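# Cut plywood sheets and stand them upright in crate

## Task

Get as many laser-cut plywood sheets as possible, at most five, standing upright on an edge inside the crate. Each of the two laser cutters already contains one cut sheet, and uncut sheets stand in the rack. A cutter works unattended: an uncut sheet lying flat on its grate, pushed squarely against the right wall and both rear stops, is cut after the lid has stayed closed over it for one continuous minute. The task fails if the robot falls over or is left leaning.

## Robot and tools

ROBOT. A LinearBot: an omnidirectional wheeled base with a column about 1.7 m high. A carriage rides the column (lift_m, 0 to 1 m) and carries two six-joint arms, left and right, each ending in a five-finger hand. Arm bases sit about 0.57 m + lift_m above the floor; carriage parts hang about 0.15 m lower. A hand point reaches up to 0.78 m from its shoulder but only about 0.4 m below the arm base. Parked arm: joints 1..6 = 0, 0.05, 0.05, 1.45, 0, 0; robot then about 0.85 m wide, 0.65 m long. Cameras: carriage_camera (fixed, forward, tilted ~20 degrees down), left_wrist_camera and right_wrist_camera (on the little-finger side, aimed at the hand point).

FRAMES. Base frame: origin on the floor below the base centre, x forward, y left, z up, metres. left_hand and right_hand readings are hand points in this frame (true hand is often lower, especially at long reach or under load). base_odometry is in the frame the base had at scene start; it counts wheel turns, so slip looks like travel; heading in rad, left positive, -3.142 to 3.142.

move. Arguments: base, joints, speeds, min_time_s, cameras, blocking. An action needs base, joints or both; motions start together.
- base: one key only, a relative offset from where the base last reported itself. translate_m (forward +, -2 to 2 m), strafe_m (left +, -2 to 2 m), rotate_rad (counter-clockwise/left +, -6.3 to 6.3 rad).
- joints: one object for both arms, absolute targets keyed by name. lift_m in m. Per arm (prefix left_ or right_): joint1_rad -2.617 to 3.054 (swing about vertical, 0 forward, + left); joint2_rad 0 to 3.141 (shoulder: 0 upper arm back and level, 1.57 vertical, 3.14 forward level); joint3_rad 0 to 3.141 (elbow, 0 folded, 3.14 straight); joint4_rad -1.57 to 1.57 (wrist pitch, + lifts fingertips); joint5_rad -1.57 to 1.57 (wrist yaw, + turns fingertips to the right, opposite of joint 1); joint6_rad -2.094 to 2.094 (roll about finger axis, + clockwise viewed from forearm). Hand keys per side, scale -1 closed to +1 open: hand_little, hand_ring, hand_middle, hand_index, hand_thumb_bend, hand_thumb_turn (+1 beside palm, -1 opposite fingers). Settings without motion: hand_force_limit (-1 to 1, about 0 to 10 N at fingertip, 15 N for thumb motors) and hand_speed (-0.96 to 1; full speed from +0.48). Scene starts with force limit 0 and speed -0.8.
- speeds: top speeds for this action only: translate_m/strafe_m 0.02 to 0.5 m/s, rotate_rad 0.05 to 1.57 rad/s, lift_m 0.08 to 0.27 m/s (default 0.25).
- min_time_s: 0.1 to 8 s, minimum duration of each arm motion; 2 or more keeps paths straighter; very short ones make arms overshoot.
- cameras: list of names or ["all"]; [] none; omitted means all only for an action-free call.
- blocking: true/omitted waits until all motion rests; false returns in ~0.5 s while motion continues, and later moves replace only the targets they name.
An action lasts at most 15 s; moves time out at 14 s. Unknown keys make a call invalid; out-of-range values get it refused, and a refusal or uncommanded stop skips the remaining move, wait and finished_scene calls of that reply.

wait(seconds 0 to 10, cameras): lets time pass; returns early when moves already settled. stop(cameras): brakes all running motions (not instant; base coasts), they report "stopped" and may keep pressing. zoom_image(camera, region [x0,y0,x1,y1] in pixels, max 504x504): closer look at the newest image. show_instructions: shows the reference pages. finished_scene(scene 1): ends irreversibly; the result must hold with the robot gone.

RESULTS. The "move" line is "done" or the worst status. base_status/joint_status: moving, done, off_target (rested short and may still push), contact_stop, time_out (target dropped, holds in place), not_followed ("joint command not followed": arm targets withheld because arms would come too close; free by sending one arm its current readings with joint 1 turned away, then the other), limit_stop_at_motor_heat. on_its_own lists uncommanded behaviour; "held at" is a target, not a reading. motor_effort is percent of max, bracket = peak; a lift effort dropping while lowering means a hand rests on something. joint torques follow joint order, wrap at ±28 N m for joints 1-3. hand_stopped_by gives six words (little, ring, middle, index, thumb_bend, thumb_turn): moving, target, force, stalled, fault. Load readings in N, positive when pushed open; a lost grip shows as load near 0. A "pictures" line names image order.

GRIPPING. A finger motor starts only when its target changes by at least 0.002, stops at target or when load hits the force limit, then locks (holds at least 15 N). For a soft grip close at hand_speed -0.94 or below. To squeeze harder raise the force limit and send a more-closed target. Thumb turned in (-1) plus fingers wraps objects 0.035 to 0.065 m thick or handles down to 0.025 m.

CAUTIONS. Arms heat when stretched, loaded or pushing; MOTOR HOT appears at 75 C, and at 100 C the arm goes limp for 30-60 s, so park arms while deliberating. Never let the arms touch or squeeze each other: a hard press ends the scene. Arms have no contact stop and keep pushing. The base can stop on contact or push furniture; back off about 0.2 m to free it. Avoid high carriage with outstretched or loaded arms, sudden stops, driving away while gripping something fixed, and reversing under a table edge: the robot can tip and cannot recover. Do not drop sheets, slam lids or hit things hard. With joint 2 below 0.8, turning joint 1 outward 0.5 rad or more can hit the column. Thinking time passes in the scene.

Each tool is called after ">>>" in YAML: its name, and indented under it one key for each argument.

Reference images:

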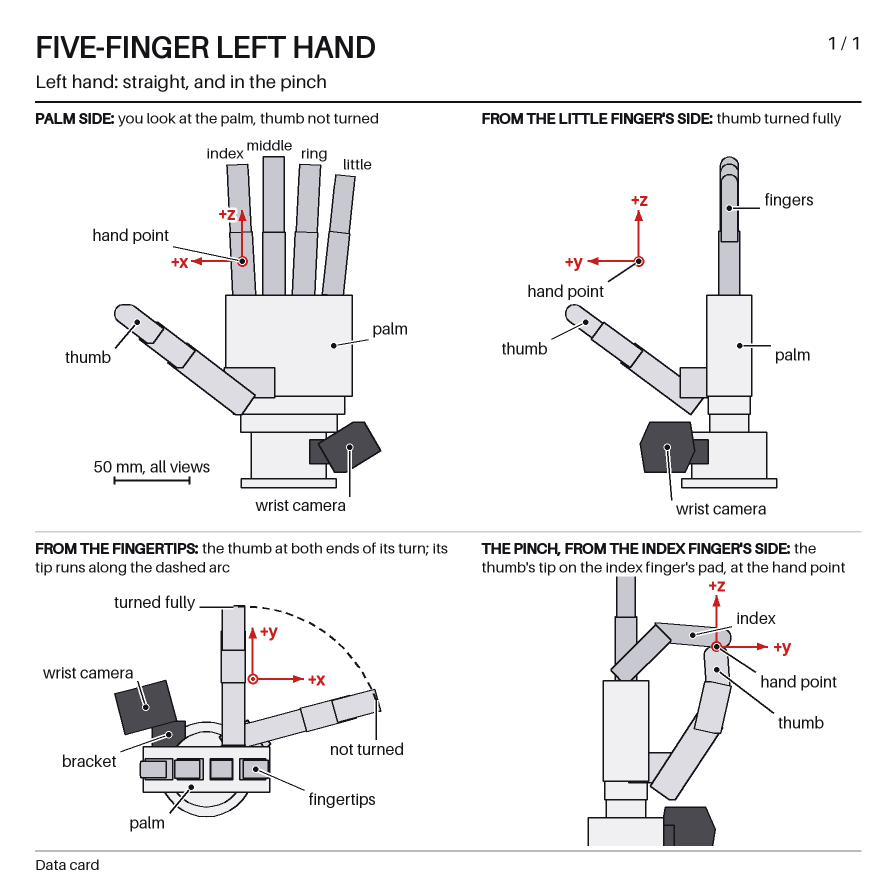

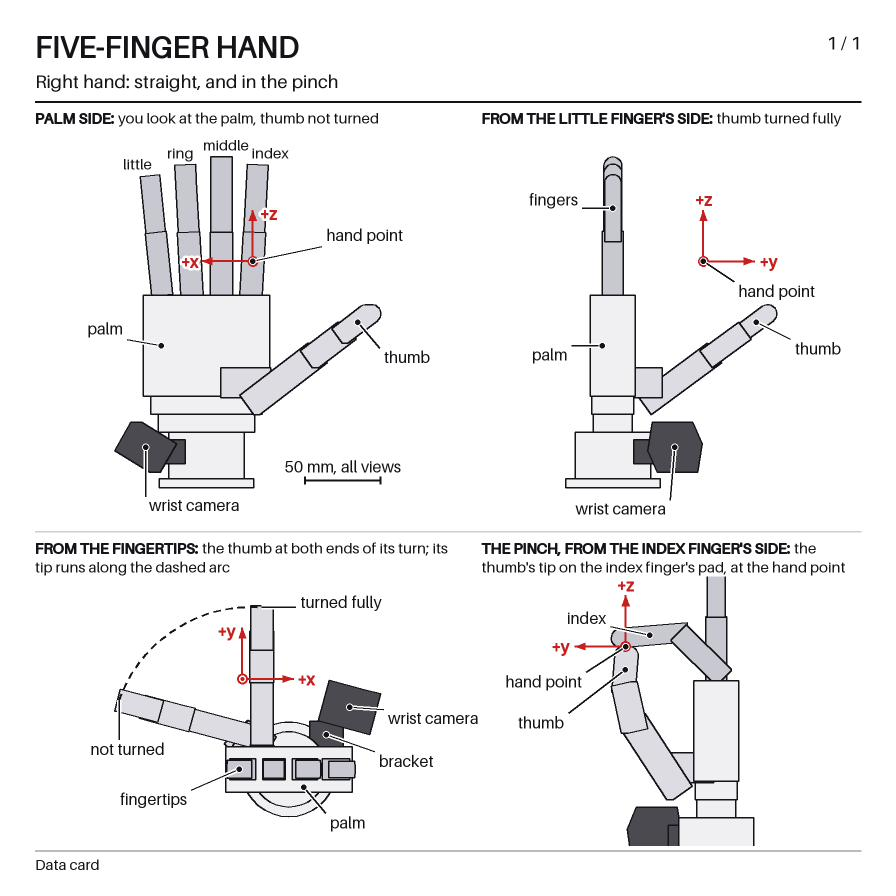

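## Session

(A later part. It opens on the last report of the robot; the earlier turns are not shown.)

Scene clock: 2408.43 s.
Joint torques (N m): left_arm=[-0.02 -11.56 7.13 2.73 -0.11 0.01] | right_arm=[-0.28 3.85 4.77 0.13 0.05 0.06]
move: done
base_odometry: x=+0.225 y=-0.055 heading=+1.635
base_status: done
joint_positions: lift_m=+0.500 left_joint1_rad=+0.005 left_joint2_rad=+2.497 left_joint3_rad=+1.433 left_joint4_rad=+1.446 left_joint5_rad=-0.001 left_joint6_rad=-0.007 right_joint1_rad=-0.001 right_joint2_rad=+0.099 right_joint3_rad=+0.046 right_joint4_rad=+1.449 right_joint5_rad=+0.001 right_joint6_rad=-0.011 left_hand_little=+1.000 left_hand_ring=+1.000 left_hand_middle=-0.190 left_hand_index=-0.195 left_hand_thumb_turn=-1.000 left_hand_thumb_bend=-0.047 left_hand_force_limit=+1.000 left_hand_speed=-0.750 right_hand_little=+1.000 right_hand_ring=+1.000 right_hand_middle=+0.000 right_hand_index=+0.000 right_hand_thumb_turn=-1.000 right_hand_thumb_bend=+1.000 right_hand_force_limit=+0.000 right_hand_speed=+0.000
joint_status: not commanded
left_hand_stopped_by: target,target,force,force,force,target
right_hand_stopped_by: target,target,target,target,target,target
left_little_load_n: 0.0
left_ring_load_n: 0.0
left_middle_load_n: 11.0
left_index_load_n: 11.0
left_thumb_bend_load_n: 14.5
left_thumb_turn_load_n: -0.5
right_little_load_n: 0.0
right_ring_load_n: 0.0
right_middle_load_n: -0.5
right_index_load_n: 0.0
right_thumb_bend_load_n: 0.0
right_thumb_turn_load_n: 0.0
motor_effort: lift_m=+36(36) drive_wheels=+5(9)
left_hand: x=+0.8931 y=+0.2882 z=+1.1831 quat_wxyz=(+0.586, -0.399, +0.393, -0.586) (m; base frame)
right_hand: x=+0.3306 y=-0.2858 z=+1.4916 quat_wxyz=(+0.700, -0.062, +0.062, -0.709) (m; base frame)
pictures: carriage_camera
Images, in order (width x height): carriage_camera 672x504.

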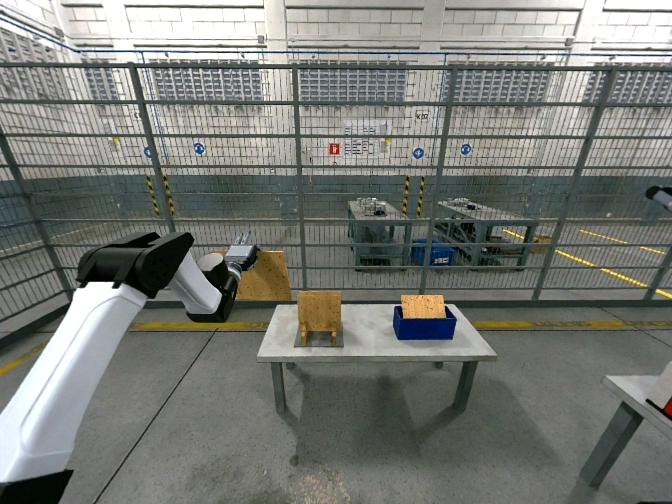

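>>> move:
  base: {"strafe_m": -0.824}
  joints: {"left_joint1_rad": -0.117, "left_joint2_rad": 2.625, "left_joint3_rad": 1.218, "left_joint4_rad": 1.45, "left_joint5_rad": -0.186, "left_joint6_rad": 0.025, "lift_m": 0.55}
  min_time_s: 3
  speeds: {"strafe_m": 0.35}
  cameras: ["carriage_camera"]

>>> move:
  base: {"translate_m": 0.4}
  joints: {"lift_m": 0.5}
  speeds: {"translate_m": 0.25}
  cameras: ["carriage_camera"]

Scene clock: 2417.97 s.
Joint torques (N m): left_arm=[0.29 -9.77 3.59 2.74 -0.23 0.06] | right_arm=[-0.29 3.85 4.77 0.12 0.05 0.06]
move: done
base_odometry: x=+1.048 y=-0.001 heading=+1.635
base_status: done
joint_positions: lift_m=+0.550 left_joint1_rad=-0.116 left_joint2_rad=+2.617 left_joint3_rad=+1.225 left_joint4_rad=+1.427 left_joint5_rad=-0.175 left_joint6_rad=+0.014 right_joint1_rad=-0.001 right_joint2_rad=+0.099 right_joint3_rad=+0.046 right_joint4_rad=+1.449 right_joint5_rad=+0.001 right_joint6_rad=-0.011 left_hand_little=+1.000 left_hand_ring=+1.000 left_hand_middle=-0.190 left_hand_index=-0.195 left_hand_thumb_turn=-1.000 left_hand_thumb_bend=-0.047 left_hand_force_limit=+1.000 left_hand_speed=-0.750 right_hand_little=+1.000 right_hand_ring=+1.000 right_hand_middle=+0.000 right_hand_index=+0.000 right_hand_thumb_turn=-1.000 right_hand_thumb_bend=+1.000 right_hand_force_limit=+0.000 right_hand_speed=+0.000
joint_status: all done
left_hand_stopped_by: target,target,force,force,force,target
right_hand_stopped_by: target,target,target,target,target,target
left_little_load_n: 0.0
left_ring_load_n: 0.0
left_middle_load_n: 11.5
left_index_load_n: 11.5
left_thumb_bend_load_n: 14.5
left_thumb_turn_load_n: -0.5
right_little_load_n: 0.0
right_ring_load_n: 0.0
right_middle_load_n: 0.0
right_index_load_n: 0.0
right_thumb_bend_load_n: 0.0
right_thumb_turn_load_n: 0.0
motor_effort: lift_m=+37(44) drive_wheels=-3(15)
left_hand: x=+0.8391 y=+0.2481 z=+1.0657 quat_wxyz=(+0.526, -0.504, +0.478, -0.491) (m; base frame)
right_hand: x=+0.3306 y=-0.2858 z=+1.5415 quat_wxyz=(+0.700, -0.062, +0.062, -0.709) (m; base frame)
pictures: carriage_camera
Images, in order (width x height): carriage_camera 672x504.

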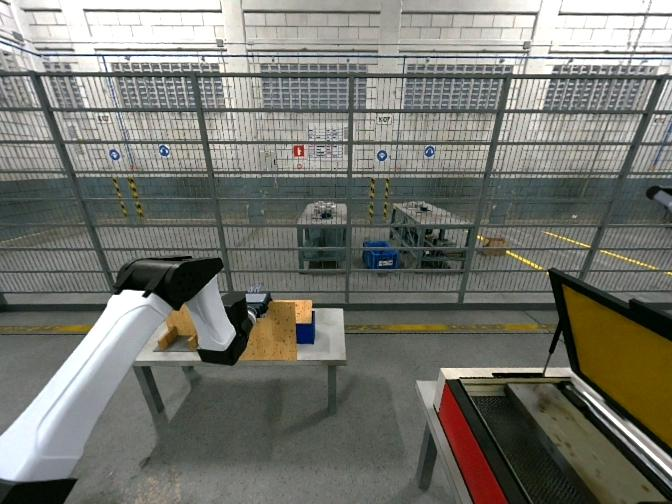

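Scene clock: 2420.87 s.
Joint torques (N m): left_arm=[0.2 -10.77 4.05 2.92 -0.2 0.05] | right_arm=[-0.23 3.82 4.77 0.13 0.06 0.06]
move: done
base_odometry: x=+1.022 y=+0.398 heading=+1.635
base_status: done
joint_positions: lift_m=+0.500 left_joint1_rad=-0.116 left_joint2_rad=+2.631 left_joint3_rad=+1.218 left_joint4_rad=+1.409 left_joint5_rad=-0.178 left_joint6_rad=+0.015 right_joint1_rad=-0.001 right_joint2_rad=+0.099 right_joint3_rad=+0.046 right_joint4_rad=+1.450 right_joint5_rad=+0.001 right_joint6_rad=-0.011 left_hand_little=+1.000 left_hand_ring=+1.000 left_hand_middle=-0.190 left_hand_index=-0.195 left_hand_thumb_turn=-1.000 left_hand_thumb_bend=-0.047 left_hand_force_limit=+1.000 left_hand_speed=-0.750 right_hand_little=+1.000 right_hand_ring=+1.000 right_hand_middle=+0.000 right_hand_index=+0.000 right_hand_thumb_turn=-1.000 right_hand_thumb_bend=+1.000 right_hand_force_limit=+0.000 right_hand_speed=+0.000
joint_status: all done
left_hand_stopped_by: target,target,force,force,force,target
right_hand_stopped_by: target,target,target,target,target,target
left_little_load_n: 0.0
left_ring_load_n: 0.0
left_middle_load_n: 11.5
left_index_load_n: 11.0
left_thumb_bend_load_n: 15.0
left_thumb_turn_load_n: 0.0
right_little_load_n: 0.0
right_ring_load_n: 0.0
right_middle_load_n: 0.0
right_index_load_n: 0.0
right_thumb_bend_load_n: 0.0
right_thumb_turn_load_n: 0.0
motor_effort: lift_m=+30(31) drive_wheels=-2(11)
left_hand: x=+0.8340 y=+0.2492 z=+1.0005 quat_wxyz=(+0.518, -0.512, +0.489, -0.479) (m; base frame)
right_hand: x=+0.3303 y=-0.2858 z=+1.4923 quat_wxyz=(+0.700, -0.061, +0.061, -0.709) (m; base frame)
pictures: carriage_camera
Images, in order (width x height): carriage_camera 672x504.

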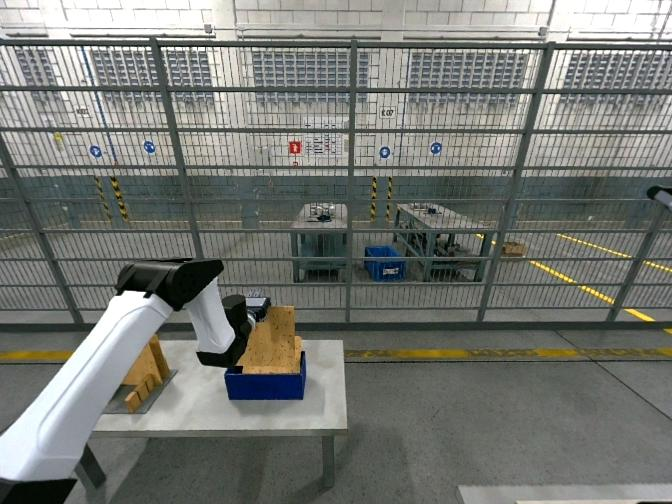

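>>> move:
  base: {"translate_m": 0.068}
  speeds: {"translate_m": 0.15}
  cameras: ["carriage_camera", "left_wrist_camera"]

>>> zoom_image:
  camera: "carriage_camera"
  region: [160, 260, 380, 460]

Scene clock: 2425.27 s.
Joint torques (N m): left_arm=[0.25 -10.91 4.05 2.97 -0.2 0.05] | right_arm=[-0.24 3.84 4.77 0.12 0.07 0.06]
move: done
base_odometry: x=+1.018 y=+0.466 heading=+1.634
base_status: done
joint_positions: lift_m=+0.500 left_joint1_rad=-0.116 left_joint2_rad=+2.631 left_joint3_rad=+1.218 left_joint4_rad=+1.409 left_joint5_rad=-0.178 left_joint6_rad=+0.015 right_joint1_rad=-0.001 right_joint2_rad=+0.099 right_joint3_rad=+0.046 right_joint4_rad=+1.449 right_joint5_rad=+0.001 right_joint6_rad=-0.011 left_hand_little=+1.000 left_hand_ring=+1.000 left_hand_middle=-0.190 left_hand_index=-0.195 left_hand_thumb_turn=-1.000 left_hand_thumb_bend=-0.047 left_hand_force_limit=+1.000 left_hand_speed=-0.750 right_hand_little=+1.000 right_hand_ring=+1.000 right_hand_middle=+0.000 right_hand_index=+0.000 right_hand_thumb_turn=-1.000 right_hand_thumb_bend=+1.000 right_hand_force_limit=+0.000 right_hand_speed=+0.000
joint_status: not commanded
left_hand_stopped_by: target,target,force,force,force,target
right_hand_stopped_by: target,target,target,target,target,target
left_little_load_n: 0.0
left_ring_load_n: 0.0
left_middle_load_n: 12.0
left_index_load_n: 11.5
left_thumb_bend_load_n: 14.5
left_thumb_turn_load_n: 0.0
right_little_load_n: 0.0
right_ring_load_n: 0.0
right_middle_load_n: 0.0
right_index_load_n: 0.0
right_thumb_bend_load_n: 0.0
right_thumb_turn_load_n: 0.0
motor_effort: lift_m=+30(30) drive_wheels=-1(12)
left_hand: x=+0.8340 y=+0.2488 z=+1.0005 quat_wxyz=(+0.518, -0.512, +0.489, -0.479) (m; base frame)
right_hand: x=+0.3306 y=-0.2858 z=+1.4921 quat_wxyz=(+0.700, -0.062, +0.062, -0.709) (m; base frame)
pictures: carriage_camera, left_wrist_camera
Images, in order (width x height): carriage_camera 672x504, left_wrist_camera 672x504.

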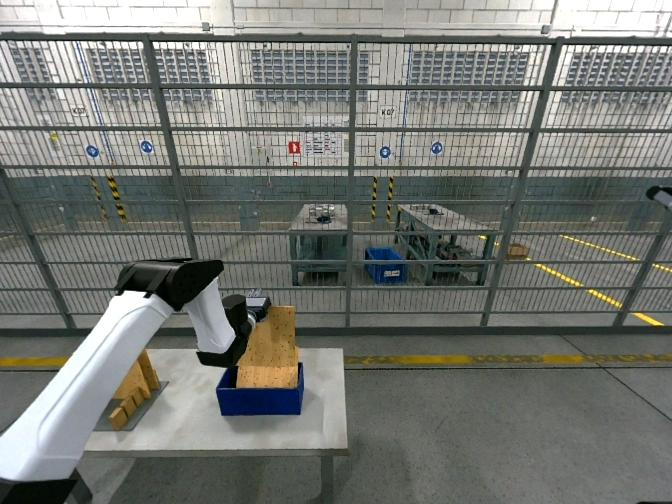

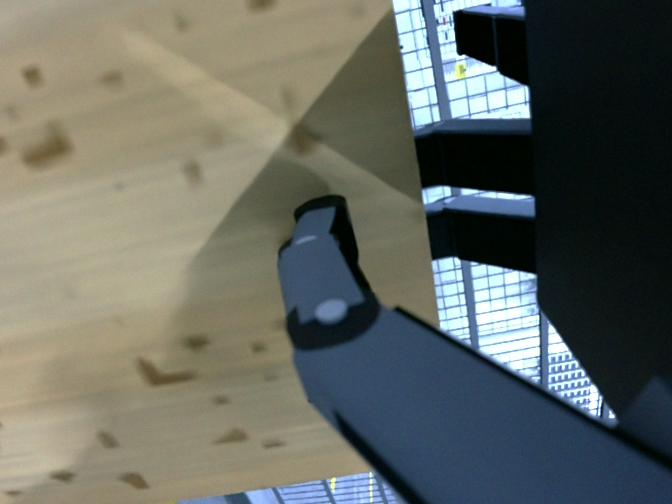

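Scaled by 2.291 from the camera's 672x504 image, which has a finer 960x720 frame.

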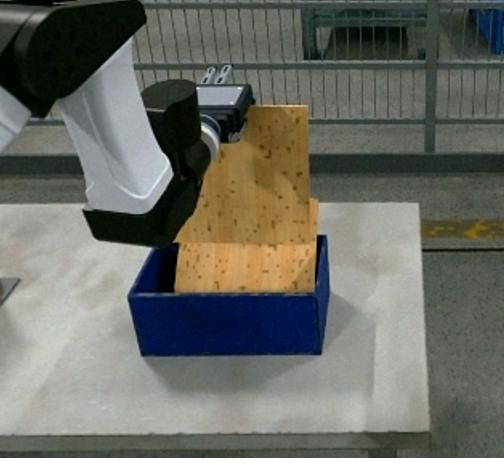

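>>> move:
  joints: {"lift_m": 0.37}
  speeds: {"lift_m": 0.15}
  cameras: ["carriage_camera"]

>>> zoom_image:
  camera: "carriage_camera"
  region: [160, 280, 380, 500]

Scene clock: 2432.87 s.
Joint torques (N m): left_arm=[0.25 -10.97 4.05 2.45 -0.15 0.1] | right_arm=[-0.24 3.84 4.78 0.13 0.06 0.06]
move: done
base_odometry: x=+1.018 y=+0.466 heading=+1.634
base_status: not commanded
joint_positions: lift_m=+0.370 left_joint1_rad=-0.116 left_joint2_rad=+2.631 left_joint3_rad=+1.218 left_joint4_rad=+1.450 left_joint5_rad=-0.182 left_joint6_rad=+0.011 right_joint1_rad=-0.001 right_joint2_rad=+0.099 right_joint3_rad=+0.046 right_joint4_rad=+1.449 right_joint5_rad=+0.001 right_joint6_rad=-0.011 left_hand_little=+1.000 left_hand_ring=+1.000 left_hand_middle=-0.189 left_hand_index=-0.195 left_hand_thumb_turn=-1.000 left_hand_thumb_bend=-0.047 left_hand_force_limit=+1.000 left_hand_speed=-0.750 right_hand_little=+1.000 right_hand_ring=+1.000 right_hand_middle=+0.000 right_hand_index=+0.000 right_hand_thumb_turn=-1.000 right_hand_thumb_bend=+1.000 right_hand_force_limit=+0.000 right_hand_speed=+0.000
joint_status: all done
left_hand_stopped_by: target,target,force,force,force,target
right_hand_stopped_by: target,target,target,target,target,target
left_little_load_n: 0.0
left_ring_load_n: 0.0
left_middle_load_n: 12.0
left_index_load_n: 11.5
left_thumb_bend_load_n: 8.5
left_thumb_turn_load_n: 1.0
right_little_load_n: 0.0
right_ring_load_n: 0.0
right_middle_load_n: 0.0
right_index_load_n: 0.0
right_thumb_bend_load_n: 0.0
right_thumb_turn_load_n: 0.0
motor_effort: lift_m=+29(30) drive_wheels=-1(4)
left_hand: x=+0.8364 y=+0.2491 z=+0.8820 quat_wxyz=(+0.527, -0.506, +0.475, -0.491) (m; base frame)
right_hand: x=+0.3306 y=-0.2858 z=+1.3622 quat_wxyz=(+0.700, -0.062, +0.062, -0.709) (m; base frame)
pictures: carriage_camera
Images, in order (width x height): carriage_camera 672x504.

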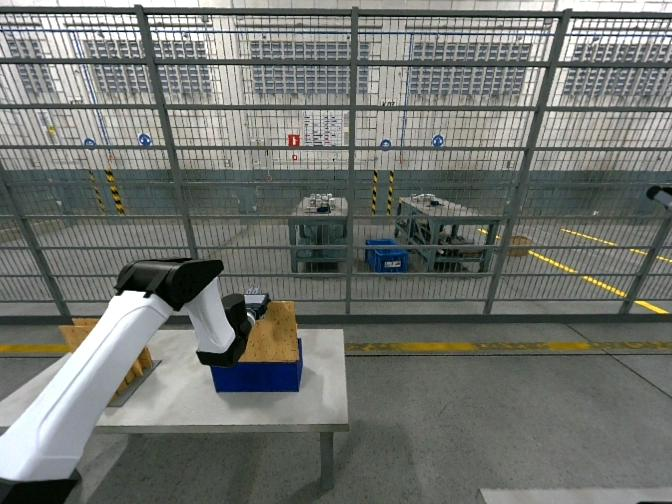

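Scaled by 2.291 from the camera's 672x504 image, which has a finer 960x720 frame.

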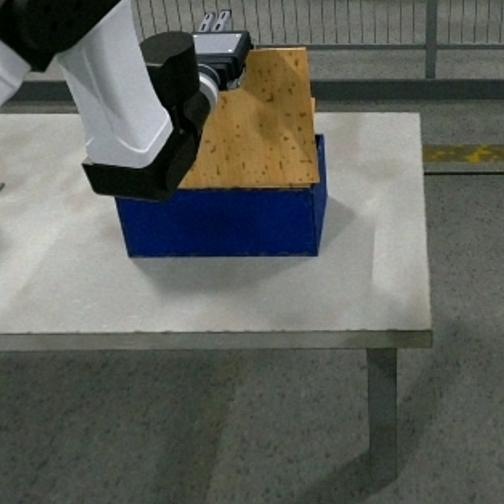

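>>> move:
  joints: {"lift_m": 0.42}
  speeds: {"lift_m": 0.15}
  cameras: ["carriage_camera"]

>>> zoom_image:
  camera: "carriage_camera"
  region: [200, 290, 340, 430]

Scene clock: 2438.60 s.
Joint torques (N m): left_arm=[0.27 -10.89 4.05 2.76 -0.15 0.06] | right_arm=[-0.24 3.85 4.81 0.12 0.07 0.06]
move: done
base_odometry: x=+1.018 y=+0.466 heading=+1.634
base_status: not commanded
joint_positions: lift_m=+0.420 left_joint1_rad=-0.116 left_joint2_rad=+2.631 left_joint3_rad=+1.218 left_joint4_rad=+1.423 left_joint5_rad=-0.182 left_joint6_rad=+0.015 right_joint1_rad=-0.001 right_joint2_rad=+0.099 right_joint3_rad=+0.046 right_joint4_rad=+1.449 right_joint5_rad=+0.001 right_joint6_rad=-0.011 left_hand_little=+1.000 left_hand_ring=+1.000 left_hand_middle=-0.189 left_hand_index=-0.195 left_hand_thumb_turn=-1.000 left_hand_thumb_bend=-0.047 left_hand_force_limit=+1.000 left_hand_speed=-0.750 right_hand_little=+1.000 right_hand_ring=+1.000 right_hand_middle=+0.000 right_hand_index=+0.000 right_hand_thumb_turn=-1.000 right_hand_thumb_bend=+1.000 right_hand_force_limit=+0.000 right_hand_speed=+0.000
joint_status: all done
left_hand_stopped_by: target,target,force,force,force,target
right_hand_stopped_by: target,target,target,target,target,target
left_little_load_n: 0.0
left_ring_load_n: 0.0
left_middle_load_n: 12.5
left_index_load_n: 11.5
left_thumb_bend_load_n: 8.5
left_thumb_turn_load_n: 0.5
right_little_load_n: 0.0
right_ring_load_n: 0.0
right_middle_load_n: 0.0
right_index_load_n: 0.0
right_thumb_bend_load_n: 0.0
right_thumb_turn_load_n: 0.0
motor_effort: lift_m=+36(43) drive_wheels=-2(4)
left_hand: x=+0.8349 y=+0.2495 z=+0.9236 quat_wxyz=(+0.522, -0.511, +0.484, -0.482) (m; base frame)
right_hand: x=+0.3306 y=-0.2858 z=+1.4116 quat_wxyz=(+0.700, -0.062, +0.062, -0.709) (m; base frame)
pictures: carriage_camera
Images, in order (width x height): carriage_camera 672x504.

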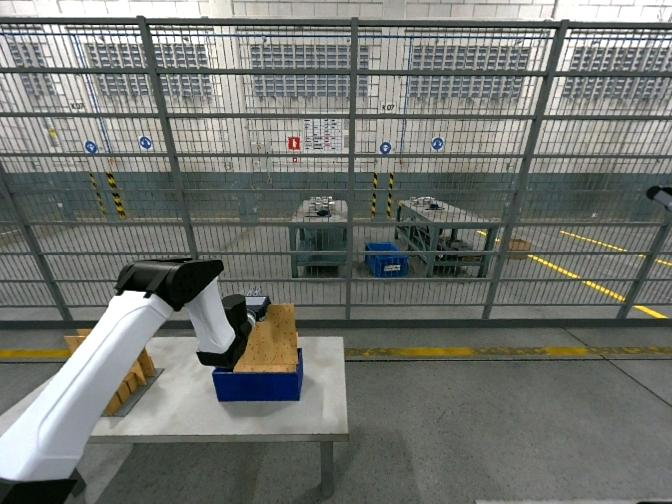

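Scaled by 3.600 from the camera's 672x504 image, which has a finer 960x720 frame.

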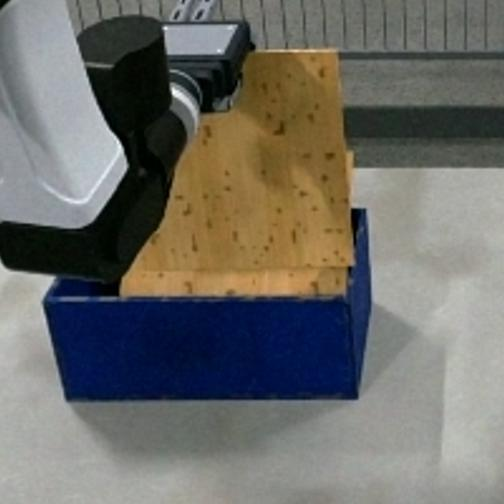

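>>> move:
  joints: {"left_joint1_rad": -0.087, "left_joint5_rad": -0.156}
  min_time_s: 1
  cameras: ["carriage_camera"]

>>> zoom_image:
  camera: "carriage_camera"
  region: [200, 290, 340, 430]

Scene clock: 2453.70 s.
Joint torques (N m): left_arm=[0.5 -10.96 4.04 2.79 -0.02 0.05] | right_arm=[-0.23 3.84 4.78 0.13 0.06 0.06]
move: done
base_odometry: x=+1.018 y=+0.466 heading=+1.634
base_status: not commanded
joint_positions: lift_m=+0.420 left_joint1_rad=-0.090 left_joint2_rad=+2.631 left_joint3_rad=+1.218 left_joint4_rad=+1.423 left_joint5_rad=-0.166 left_joint6_rad=+0.015 right_joint1_rad=-0.001 right_joint2_rad=+0.099 right_joint3_rad=+0.046 right_joint4_rad=+1.449 right_joint5_rad=+0.001 right_joint6_rad=-0.011 left_hand_little=+1.000 left_hand_ring=+1.000 left_hand_middle=-0.189 left_hand_index=-0.195 left_hand_thumb_turn=-1.000 left_hand_thumb_bend=-0.047 left_hand_force_limit=+1.000 left_hand_speed=-0.750 right_hand_little=+1.000 right_hand_ring=+1.000 right_hand_middle=+0.000 right_hand_index=+0.000 right_hand_thumb_turn=-1.000 right_hand_thumb_bend=+1.000 right_hand_force_limit=+0.000 right_hand_speed=+0.000
joint_status: all done
left_hand_stopped_by: target,target,force,force,force,target
right_hand_stopped_by: target,target,target,target,target,target
left_little_load_n: 0.0
left_ring_load_n: 0.0
left_middle_load_n: 12.5
left_index_load_n: 12.0
left_thumb_bend_load_n: 8.0
left_thumb_turn_load_n: 0.5
right_little_load_n: 0.0
right_ring_load_n: 0.0
right_middle_load_n: 0.0
right_index_load_n: 0.0
right_thumb_bend_load_n: 0.0
right_thumb_turn_load_n: 0.0
motor_effort: lift_m=+36(36) drive_wheels=+4(4)
left_hand: x=+0.8362 y=+0.2626 z=+0.9236 quat_wxyz=(+0.525, -0.513, +0.482, -0.479) (m; base frame)
right_hand: x=+0.3306 y=-0.2858 z=+1.4116 quat_wxyz=(+0.700, -0.062, +0.062, -0.709) (m; base frame)
pictures: carriage_camera
Images, in order (width x height): carriage_camera 672x504.

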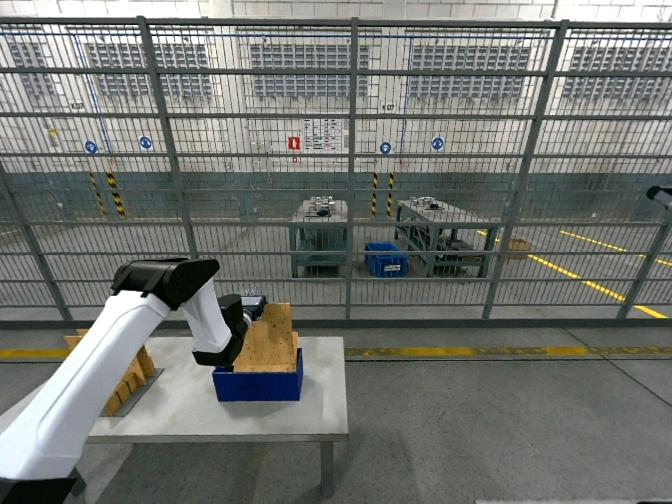

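Scaled by 3.600 from the camera's 672x504 image, which has a finer 960x720 frame.

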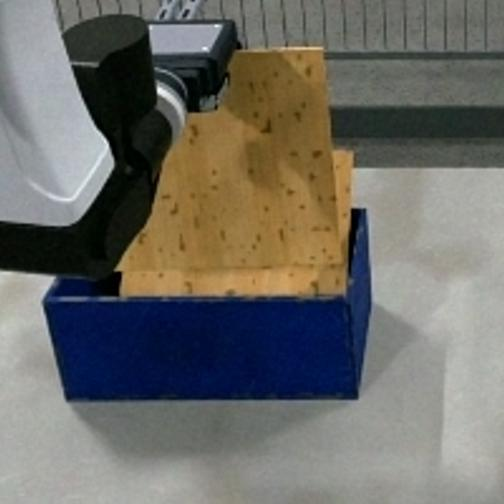

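>>> move:
  base: {"translate_m": 0.012}
  joints: {"lift_m": 0.385}
  speeds: {"translate_m": 0.05, "lift_m": 0.08}
  cameras: ["carriage_camera"]

>>> zoom_image:
  camera: "carriage_camera"
  region: [200, 290, 340, 430]

>>> move:
  joints: {"lift_m": 0.36}
  speeds: {"lift_m": 0.08}
  cameras: ["carriage_camera"]

>>> zoom_image:
  camera: "carriage_camera"
  region: [200, 290, 340, 430]

Scene clock: 2462.03 s.
Joint torques (N m): left_arm=[0.59 -10.81 4.11 2.94 -0.03 0.05] | right_arm=[-0.24 3.84 4.77 0.12 0.06 0.06]
move: done
base_odometry: x=+1.017 y=+0.478 heading=+1.634
base_status: done
joint_positions: lift_m=+0.385 left_joint1_rad=-0.090 left_joint2_rad=+2.631 left_joint3_rad=+1.218 left_joint4_rad=+1.412 left_joint5_rad=-0.165 left_joint6_rad=+0.015 right_joint1_rad=-0.001 right_joint2_rad=+0.099 right_joint3_rad=+0.046 right_joint4_rad=+1.449 right_joint5_rad=+0.001 right_joint6_rad=-0.011 left_hand_little=+1.000 left_hand_ring=+1.000 left_hand_middle=-0.189 left_hand_index=-0.195 left_hand_thumb_turn=-1.000 left_hand_thumb_bend=-0.047 left_hand_force_limit=+1.000 left_hand_speed=-0.750 right_hand_little=+1.000 right_hand_ring=+1.000 right_hand_middle=+0.000 right_hand_index=+0.000 right_hand_thumb_turn=-1.000 right_hand_thumb_bend=+1.000 right_hand_force_limit=+0.000 right_hand_speed=+0.000
joint_status: all done
left_hand_stopped_by: target,target,force,force,force,target
right_hand_stopped_by: target,target,target,target,target,target
left_little_load_n: 0.0
left_ring_load_n: 0.0
left_middle_load_n: 12.5
left_index_load_n: 12.0
left_thumb_bend_load_n: 8.0
left_thumb_turn_load_n: 0.5
right_little_load_n: 0.0
right_ring_load_n: 0.0
right_middle_load_n: 0.0
right_index_load_n: 0.0
right_thumb_bend_load_n: 0.0
right_thumb_turn_load_n: 0.0
motor_effort: lift_m=+30(31) drive_wheels=-1(13)
left_hand: x=+0.8356 y=+0.2626 z=+0.8864 quat_wxyz=(+0.522, -0.515, +0.485, -0.477) (m; base frame)
right_hand: x=+0.3306 y=-0.2858 z=+1.3772 quat_wxyz=(+0.700, -0.062, +0.062, -0.709) (m; base frame)
pictures: carriage_camera
Images, in order (width x height): carriage_camera 672x504.

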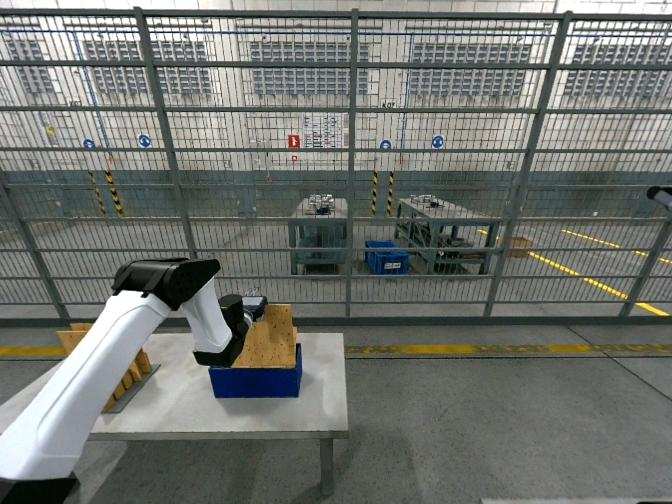

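Scaled by 3.600 from the camera's 672x504 image, which has a finer 960x720 frame.

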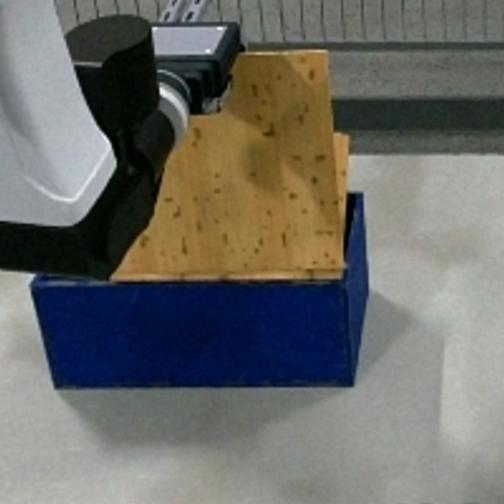

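Scene clock: 2462.70 s.
Joint torques (N m): left_arm=[0.43 -10.96 4.07 2.26 -0.03 0.18] | right_arm=[-0.24 3.96 4.77 0.15 0.06 0.06]
move: done
base_odometry: x=+1.017 y=+0.478 heading=+1.634
base_status: not commanded
joint_positions: lift_m=+0.360 left_joint1_rad=-0.087 left_joint2_rad=+2.631 left_joint3_rad=+1.218 left_joint4_rad=+1.468 left_joint5_rad=-0.164 left_joint6_rad=+0.005 right_joint1_rad=-0.001 right_joint2_rad=+0.099 right_joint3_rad=+0.046 right_joint4_rad=+1.449 right_joint5_rad=+0.001 right_joint6_rad=-0.011 left_hand_little=+1.000 left_hand_ring=+1.000 left_hand_middle=-0.189 left_hand_index=-0.195 left_hand_thumb_turn=-1.000 left_hand_thumb_bend=-0.048 left_hand_force_limit=+1.000 left_hand_speed=-0.750 right_hand_little=+1.000 right_hand_ring=+1.000 right_hand_middle=+0.000 right_hand_index=+0.000 right_hand_thumb_turn=-1.000 right_hand_thumb_bend=+1.000 right_hand_force_limit=+0.000 right_hand_speed=+0.000
joint_status: all done
left_hand_stopped_by: target,target,force,force,force,target
right_hand_stopped_by: target,target,target,target,target,target
left_little_load_n: 0.0
left_ring_load_n: 0.0
left_middle_load_n: 12.0
left_index_load_n: 11.5
left_thumb_bend_load_n: 6.5
left_thumb_turn_load_n: 1.0
right_little_load_n: 0.0
right_ring_load_n: 0.0
right_middle_load_n: 0.0
right_index_load_n: 0.0
right_thumb_bend_load_n: 0.0
right_thumb_turn_load_n: 0.0
motor_effort: lift_m=+30(30) drive_wheels=-1(3)
left_hand: x=+0.8386 y=+0.2629 z=+0.8768 quat_wxyz=(+0.532, -0.505, +0.466, -0.494) (m; base frame)
right_hand: x=+0.3306 y=-0.2858 z=+1.3522 quat_wxyz=(+0.700, -0.062, +0.062, -0.709) (m; base frame)
pictures: carriage_camera
Images, in order (width x height): carriage_camera 672x504.

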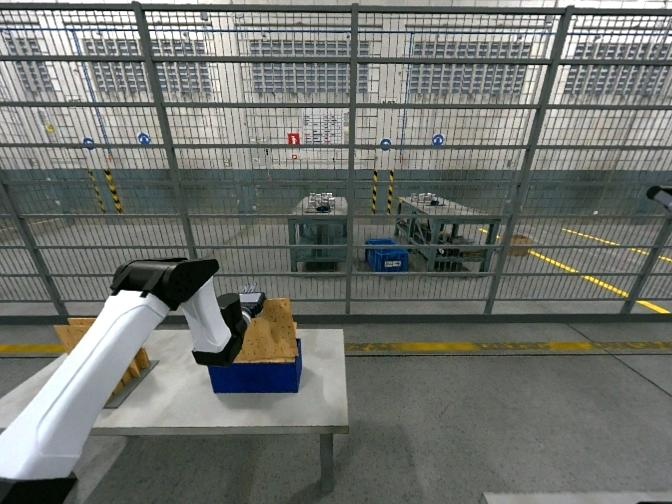

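Scaled by 3.600 from the camera's 672x504 image, which has a finer 960x720 frame.

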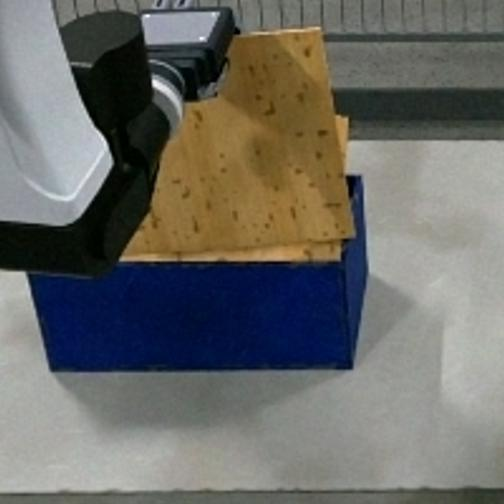

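>>> move:
  joints: {"lift_m": 0.47}
  speeds: {"lift_m": 0.2}

>>> move:
  base: {"strafe_m": 0.3}
  speeds: {"strafe_m": 0.3}
  cameras: ["carriage_camera", "left_wrist_camera"]

>>> zoom_image:
  camera: "carriage_camera"
  region: [240, 280, 440, 430]

Scene clock: 2484.43 s.
Joint torques (N m): left_arm=[0.35 -11.04 4.05 2.78 -0.04 0.05] | right_arm=[-0.24 3.85 4.77 0.12 0.07 0.06]
move: done
base_odometry: x=+1.017 y=+0.478 heading=+1.634
base_status: not commanded
joint_positions: lift_m=+0.470 left_joint1_rad=-0.087 left_joint2_rad=+2.631 left_joint3_rad=+1.218 left_joint4_rad=+1.423 left_joint5_rad=-0.164 left_joint6_rad=+0.015 right_joint1_rad=-0.001 right_joint2_rad=+0.099 right_joint3_rad=+0.046 right_joint4_rad=+1.449 right_joint5_rad=+0.001 right_joint6_rad=-0.011 left_hand_little=+1.000 left_hand_ring=+1.000 left_hand_middle=-0.189 left_hand_index=-0.195 left_hand_thumb_turn=-1.000 left_hand_thumb_bend=-0.048 left_hand_force_limit=+1.000 left_hand_speed=-0.750 right_hand_little=+1.000 right_hand_ring=+1.000 right_hand_middle=+0.000 right_hand_index=+0.000 right_hand_thumb_turn=-1.000 right_hand_thumb_bend=+1.000 right_hand_force_limit=+0.000 right_hand_speed=+0.000
joint_status: all done
left_hand_stopped_by: target,target,force,force,force,target
right_hand_stopped_by: target,target,target,target,target,target
left_little_load_n: 0.0
left_ring_load_n: 0.0
left_middle_load_n: 13.0
left_index_load_n: 12.0
left_thumb_bend_load_n: 6.0
left_thumb_turn_load_n: 1.0
right_little_load_n: 0.0
right_ring_load_n: 0.0
right_middle_load_n: 0.0
right_index_load_n: 0.0
right_thumb_bend_load_n: 0.0
right_thumb_turn_load_n: 0.0
motor_effort: lift_m=+36(43) drive_wheels=+4(4)
left_hand: x=+0.8363 y=+0.2637 z=+0.9736 quat_wxyz=(+0.525, -0.513, +0.482, -0.480) (m; base frame)
right_hand: x=+0.3306 y=-0.2858 z=+1.4615 quat_wxyz=(+0.700, -0.062, +0.062, -0.709) (m; base frame)
pictures: none

Scene clock: 2486.93 s.
Joint torques (N m): left_arm=[-0.01 -10.97 4.04 2.79 -0.08 0.04] | right_arm=[-0.21 3.85 4.77 0.12 0.06 0.06]
move: done
base_odometry: x=+0.718 y=+0.459 heading=+1.634
base_status: done
joint_positions: lift_m=+0.470 left_joint1_rad=-0.084 left_joint2_rad=+2.631 left_joint3_rad=+1.218 left_joint4_rad=+1.423 left_joint5_rad=-0.160 left_joint6_rad=+0.018 right_joint1_rad=-0.001 right_joint2_rad=+0.099 right_joint3_rad=+0.046 right_joint4_rad=+1.449 right_joint5_rad=+0.000 right_joint6_rad=-0.011 left_hand_little=+1.000 left_hand_ring=+1.000 left_hand_middle=-0.189 left_hand_index=-0.195 left_hand_thumb_turn=-1.000 left_hand_thumb_bend=-0.048 left_hand_force_limit=+1.000 left_hand_speed=-0.750 right_hand_little=+1.000 right_hand_ring=+1.000 right_hand_middle=+0.000 right_hand_index=+0.000 right_hand_thumb_turn=-1.000 right_hand_thumb_bend=+1.000 right_hand_force_limit=+0.000 right_hand_speed=+0.000
joint_status: not commanded
left_hand_stopped_by: target,target,force,force,force,target
right_hand_stopped_by: target,target,target,target,target,target
left_little_load_n: 0.0
left_ring_load_n: 0.0
left_middle_load_n: 12.5
left_index_load_n: 12.0
left_thumb_bend_load_n: 6.5
left_thumb_turn_load_n: 1.0
right_little_load_n: 0.0
right_ring_load_n: 0.0
right_middle_load_n: 0.0
right_index_load_n: 0.0
right_thumb_bend_load_n: 0.0
right_thumb_turn_load_n: 0.0
motor_effort: lift_m=+36(37) drive_wheels=+0(11)
left_hand: x=+0.8363 y=+0.2653 z=+0.9734 quat_wxyz=(+0.525, -0.512, +0.482, -0.479) (m; base frame)
right_hand: x=+0.3306 y=-0.2857 z=+1.4615 quat_wxyz=(+0.700, -0.062, +0.061, -0.709) (m; base frame)
pictures: carriage_camera, left_wrist_camera
Images, in order (width x height): carriage_camera 672x504, left_wrist_camera 672x504.

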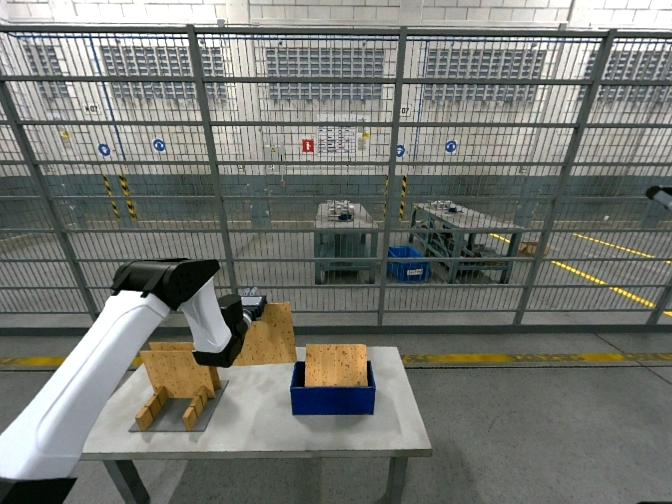

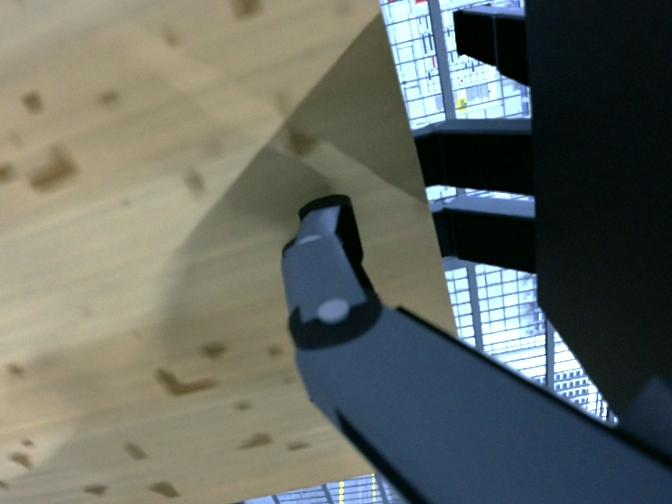

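Scaled by 2.520 from the camera's 672x504 image, which has a finer 960x720 frame.

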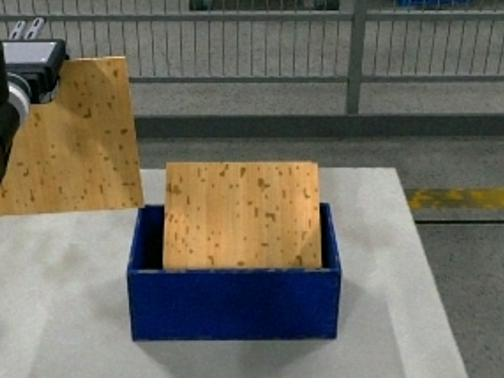

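>>> move:
  base: {"strafe_m": -0.28}
  joints: {"left_joint5_rad": -0.12, "left_joint6_rad": 0.05, "lift_m": 0.42}
  speeds: {"strafe_m": 0.3}
  cameras: ["carriage_camera"]

>>> zoom_image:
  camera: "carriage_camera"
  region: [200, 290, 340, 430]

Scene clock: 2511.97 s.
Joint torques (N m): left_arm=[0.49 -11.12 3.97 2.97 -0.07 0.05] | right_arm=[-0.25 3.86 4.77 0.11 0.06 0.06]
move: done
base_odometry: x=+0.997 y=+0.477 heading=+1.634
base_status: done
joint_positions: lift_m=+0.420 left_joint1_rad=-0.089 left_joint2_rad=+2.633 left_joint3_rad=+1.218 left_joint4_rad=+1.409 left_joint5_rad=-0.126 left_joint6_rad=+0.040 right_joint1_rad=+0.000 right_joint2_rad=+0.099 right_joint3_rad=+0.046 right_joint4_rad=+1.449 right_joint5_rad=+0.000 right_joint6_rad=-0.011 left_hand_little=+1.000 left_hand_ring=+1.000 left_hand_middle=-0.189 left_hand_index=-0.195 left_hand_thumb_turn=-1.000 left_hand_thumb_bend=-0.048 left_hand_force_limit=+1.000 left_hand_speed=-0.750 right_hand_little=+1.000 right_hand_ring=+1.000 right_hand_middle=+0.000 right_hand_index=+0.000 right_hand_thumb_turn=-1.000 right_hand_thumb_bend=+1.000 right_hand_force_limit=+0.000 right_hand_speed=+0.000
joint_status: all done
left_hand_stopped_by: target,target,force,force,force,target
right_hand_stopped_by: target,target,target,target,target,target
left_little_load_n: 0.0
left_ring_load_n: 0.0
left_middle_load_n: 12.5
left_index_load_n: 12.0
left_thumb_bend_load_n: 6.5
left_thumb_turn_load_n: 1.0
right_little_load_n: 0.0
right_ring_load_n: 0.0
right_middle_load_n: 0.0
right_index_load_n: 0.0
right_thumb_bend_load_n: 0.0
right_thumb_turn_load_n: 0.0
motor_effort: lift_m=+30(31) drive_wheels=+0(12)
left_hand: x=+0.8343 y=+0.2572 z=+0.9186 quat_wxyz=(+0.518, -0.500, +0.502, -0.479) (m; base frame)
right_hand: x=+0.3305 y=-0.2856 z=+1.4122 quat_wxyz=(+0.700, -0.062, +0.061, -0.708) (m; base frame)
pictures: carriage_camera
Images, in order (width x height): carriage_camera 672x504.

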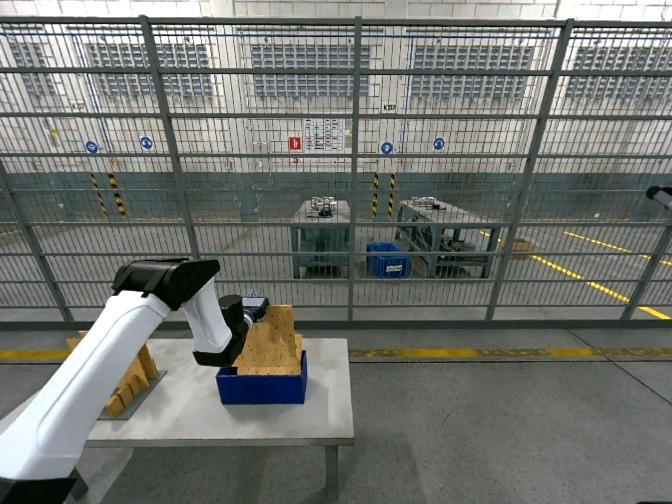

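Scaled by 3.600 from the camera's 672x504 image, which has a finer 960x720 frame.

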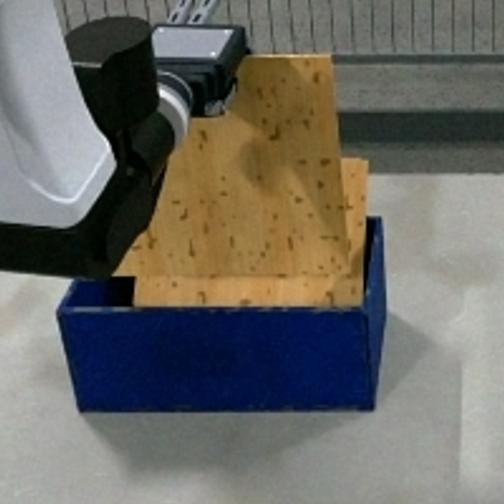

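>>> move:
  base: {"translate_m": 0.02}
  joints: {"left_joint1_rad": -0.067, "left_joint5_rad": -0.10, "lift_m": 0.385}
  speeds: {"translate_m": 0.08, "lift_m": 0.08}
  min_time_s: 1
  cameras: ["carriage_camera"]

>>> zoom_image:
  camera: "carriage_camera"
  region: [200, 290, 340, 430]

>>> move:
  joints: {"lift_m": 0.36}
  speeds: {"lift_m": 0.08}
  cameras: ["carriage_camera"]

>>> zoom_image:
  camera: "carriage_camera"
  region: [200, 290, 340, 430]

Scene clock: 2524.27 s.
Joint torques (N m): left_arm=[0.54 -11.07 4.05 2.91 -0.01 0.04] | right_arm=[-0.31 3.78 4.77 0.14 0.07 0.06]
move: done
base_odometry: x=+0.996 y=+0.497 heading=+1.634
base_status: done
joint_positions: lift_m=+0.385 left_joint1_rad=-0.072 left_joint2_rad=+2.633 left_joint3_rad=+1.218 left_joint4_rad=+1.412 left_joint5_rad=-0.111 left_joint6_rad=+0.040 right_joint1_rad=+0.000 right_joint2_rad=+0.099 right_joint3_rad=+0.046 right_joint4_rad=+1.448 right_joint5_rad=+0.000 right_joint6_rad=-0.011 left_hand_little=+1.000 left_hand_ring=+1.000 left_hand_middle=-0.189 left_hand_index=-0.195 left_hand_thumb_turn=-1.000 left_hand_thumb_bend=-0.048 left_hand_force_limit=+1.000 left_hand_speed=-0.750 right_hand_little=+1.000 right_hand_ring=+1.000 right_hand_middle=+0.000 right_hand_index=+0.000 right_hand_thumb_turn=-1.000 right_hand_thumb_bend=+1.000 right_hand_force_limit=+0.000 right_hand_speed=+0.000
joint_status: all done
left_hand_stopped_by: target,target,force,force,force,target
right_hand_stopped_by: target,target,target,target,target,target
left_little_load_n: 0.0
left_ring_load_n: 0.0
left_middle_load_n: 12.5
left_index_load_n: 12.0
left_thumb_bend_load_n: 6.0
left_thumb_turn_load_n: 1.0
right_little_load_n: 0.0
right_ring_load_n: 0.0
right_middle_load_n: 0.0
right_index_load_n: 0.0
right_thumb_bend_load_n: 0.0
right_thumb_turn_load_n: 0.0
motor_effort: lift_m=+30(31) drive_wheels=+4(7)
left_hand: x=+0.8351 y=+0.2646 z=+0.8844 quat_wxyz=(+0.519, -0.500, +0.501, -0.479) (m; base frame)
right_hand: x=+0.3308 y=-0.2856 z=+1.3771 quat_wxyz=(+0.700, -0.062, +0.062, -0.708) (m; base frame)
pictures: carriage_camera
Images, in order (width x height): carriage_camera 672x504.

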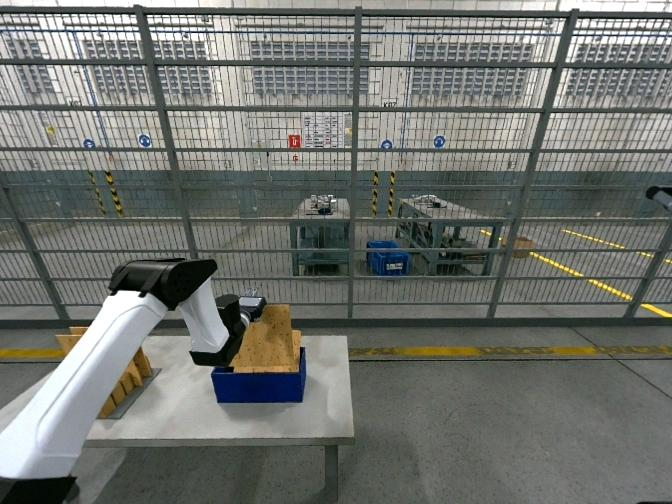

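Scaled by 3.600 from the camera's 672x504 image, which has a finer 960x720 frame.

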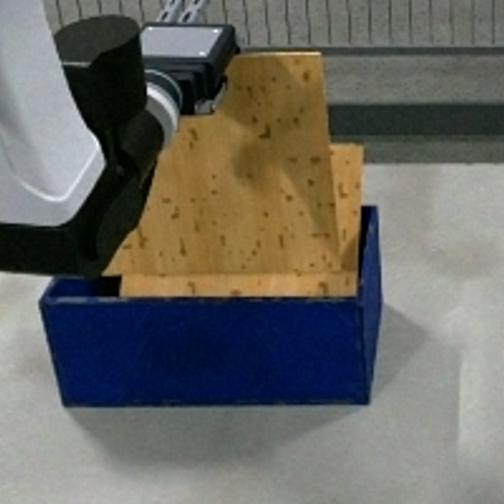

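Scene clock: 2524.97 s.
Joint torques (N m): left_arm=[0.7 -11.18 4.05 2.96 -0.02 0.04] | right_arm=[-0.31 3.82 4.74 0.12 0.07 0.06]
move: done
base_odometry: x=+0.996 y=+0.497 heading=+1.634
base_status: not commanded
joint_positions: lift_m=+0.360 left_joint1_rad=-0.071 left_joint2_rad=+2.633 left_joint3_rad=+1.218 left_joint4_rad=+1.409 left_joint5_rad=-0.110 left_joint6_rad=+0.040 right_joint1_rad=+0.000 right_joint2_rad=+0.099 right_joint3_rad=+0.046 right_joint4_rad=+1.448 right_joint5_rad=+0.000 right_joint6_rad=-0.011 left_hand_little=+1.000 left_hand_ring=+1.000 left_hand_middle=-0.189 left_hand_index=-0.195 left_hand_thumb_turn=-1.000 left_hand_thumb_bend=-0.048 left_hand_force_limit=+1.000 left_hand_speed=-0.750 right_hand_little=+1.000 right_hand_ring=+1.000 right_hand_middle=+0.000 right_hand_index=+0.000 right_hand_thumb_turn=-1.000 right_hand_thumb_bend=+1.000 right_hand_force_limit=+0.000 right_hand_speed=+0.000
joint_status: all done
left_hand_stopped_by: target,target,force,force,force,target
right_hand_stopped_by: target,target,target,target,target,target
left_little_load_n: 0.0
left_ring_load_n: 0.0
left_middle_load_n: 13.0
left_index_load_n: 12.0
left_thumb_bend_load_n: 6.5
left_thumb_turn_load_n: 1.0
right_little_load_n: 0.0
right_ring_load_n: 0.0
right_middle_load_n: 0.0
right_index_load_n: 0.0
right_thumb_bend_load_n: 0.0
right_thumb_turn_load_n: -0.5
motor_effort: lift_m=+30(31) drive_wheels=+4(5)
left_hand: x=+0.8349 y=+0.2647 z=+0.8587 quat_wxyz=(+0.518, -0.501, +0.502, -0.479) (m; base frame)
right_hand: x=+0.3308 y=-0.2856 z=+1.3520 quat_wxyz=(+0.700, -0.062, +0.062, -0.708) (m; base frame)
pictures: carriage_camera
Images, in order (width x height): carriage_camera 672x504.

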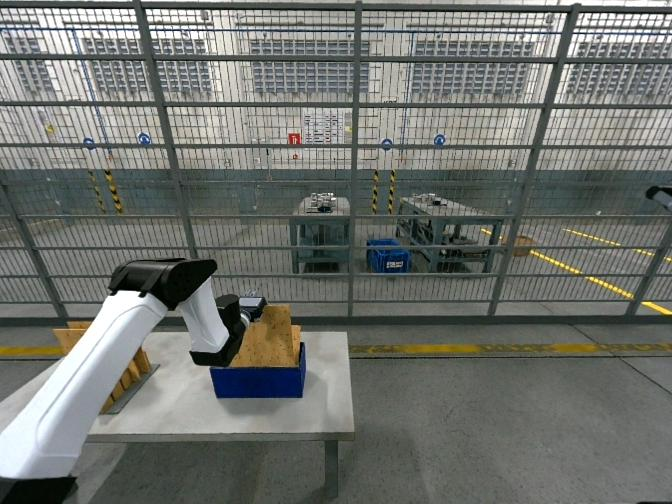

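Scaled by 3.600 from the camera's 672x504 image, which has a finer 960x720 frame.

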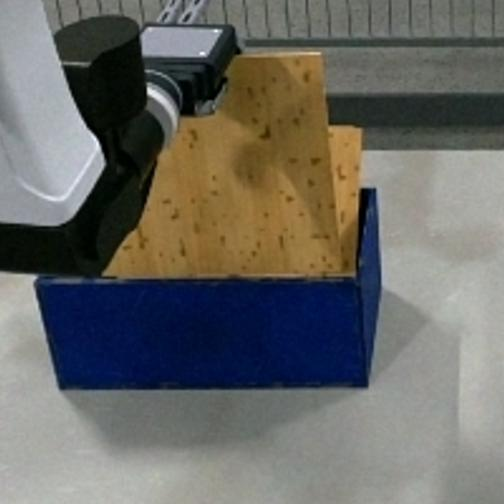

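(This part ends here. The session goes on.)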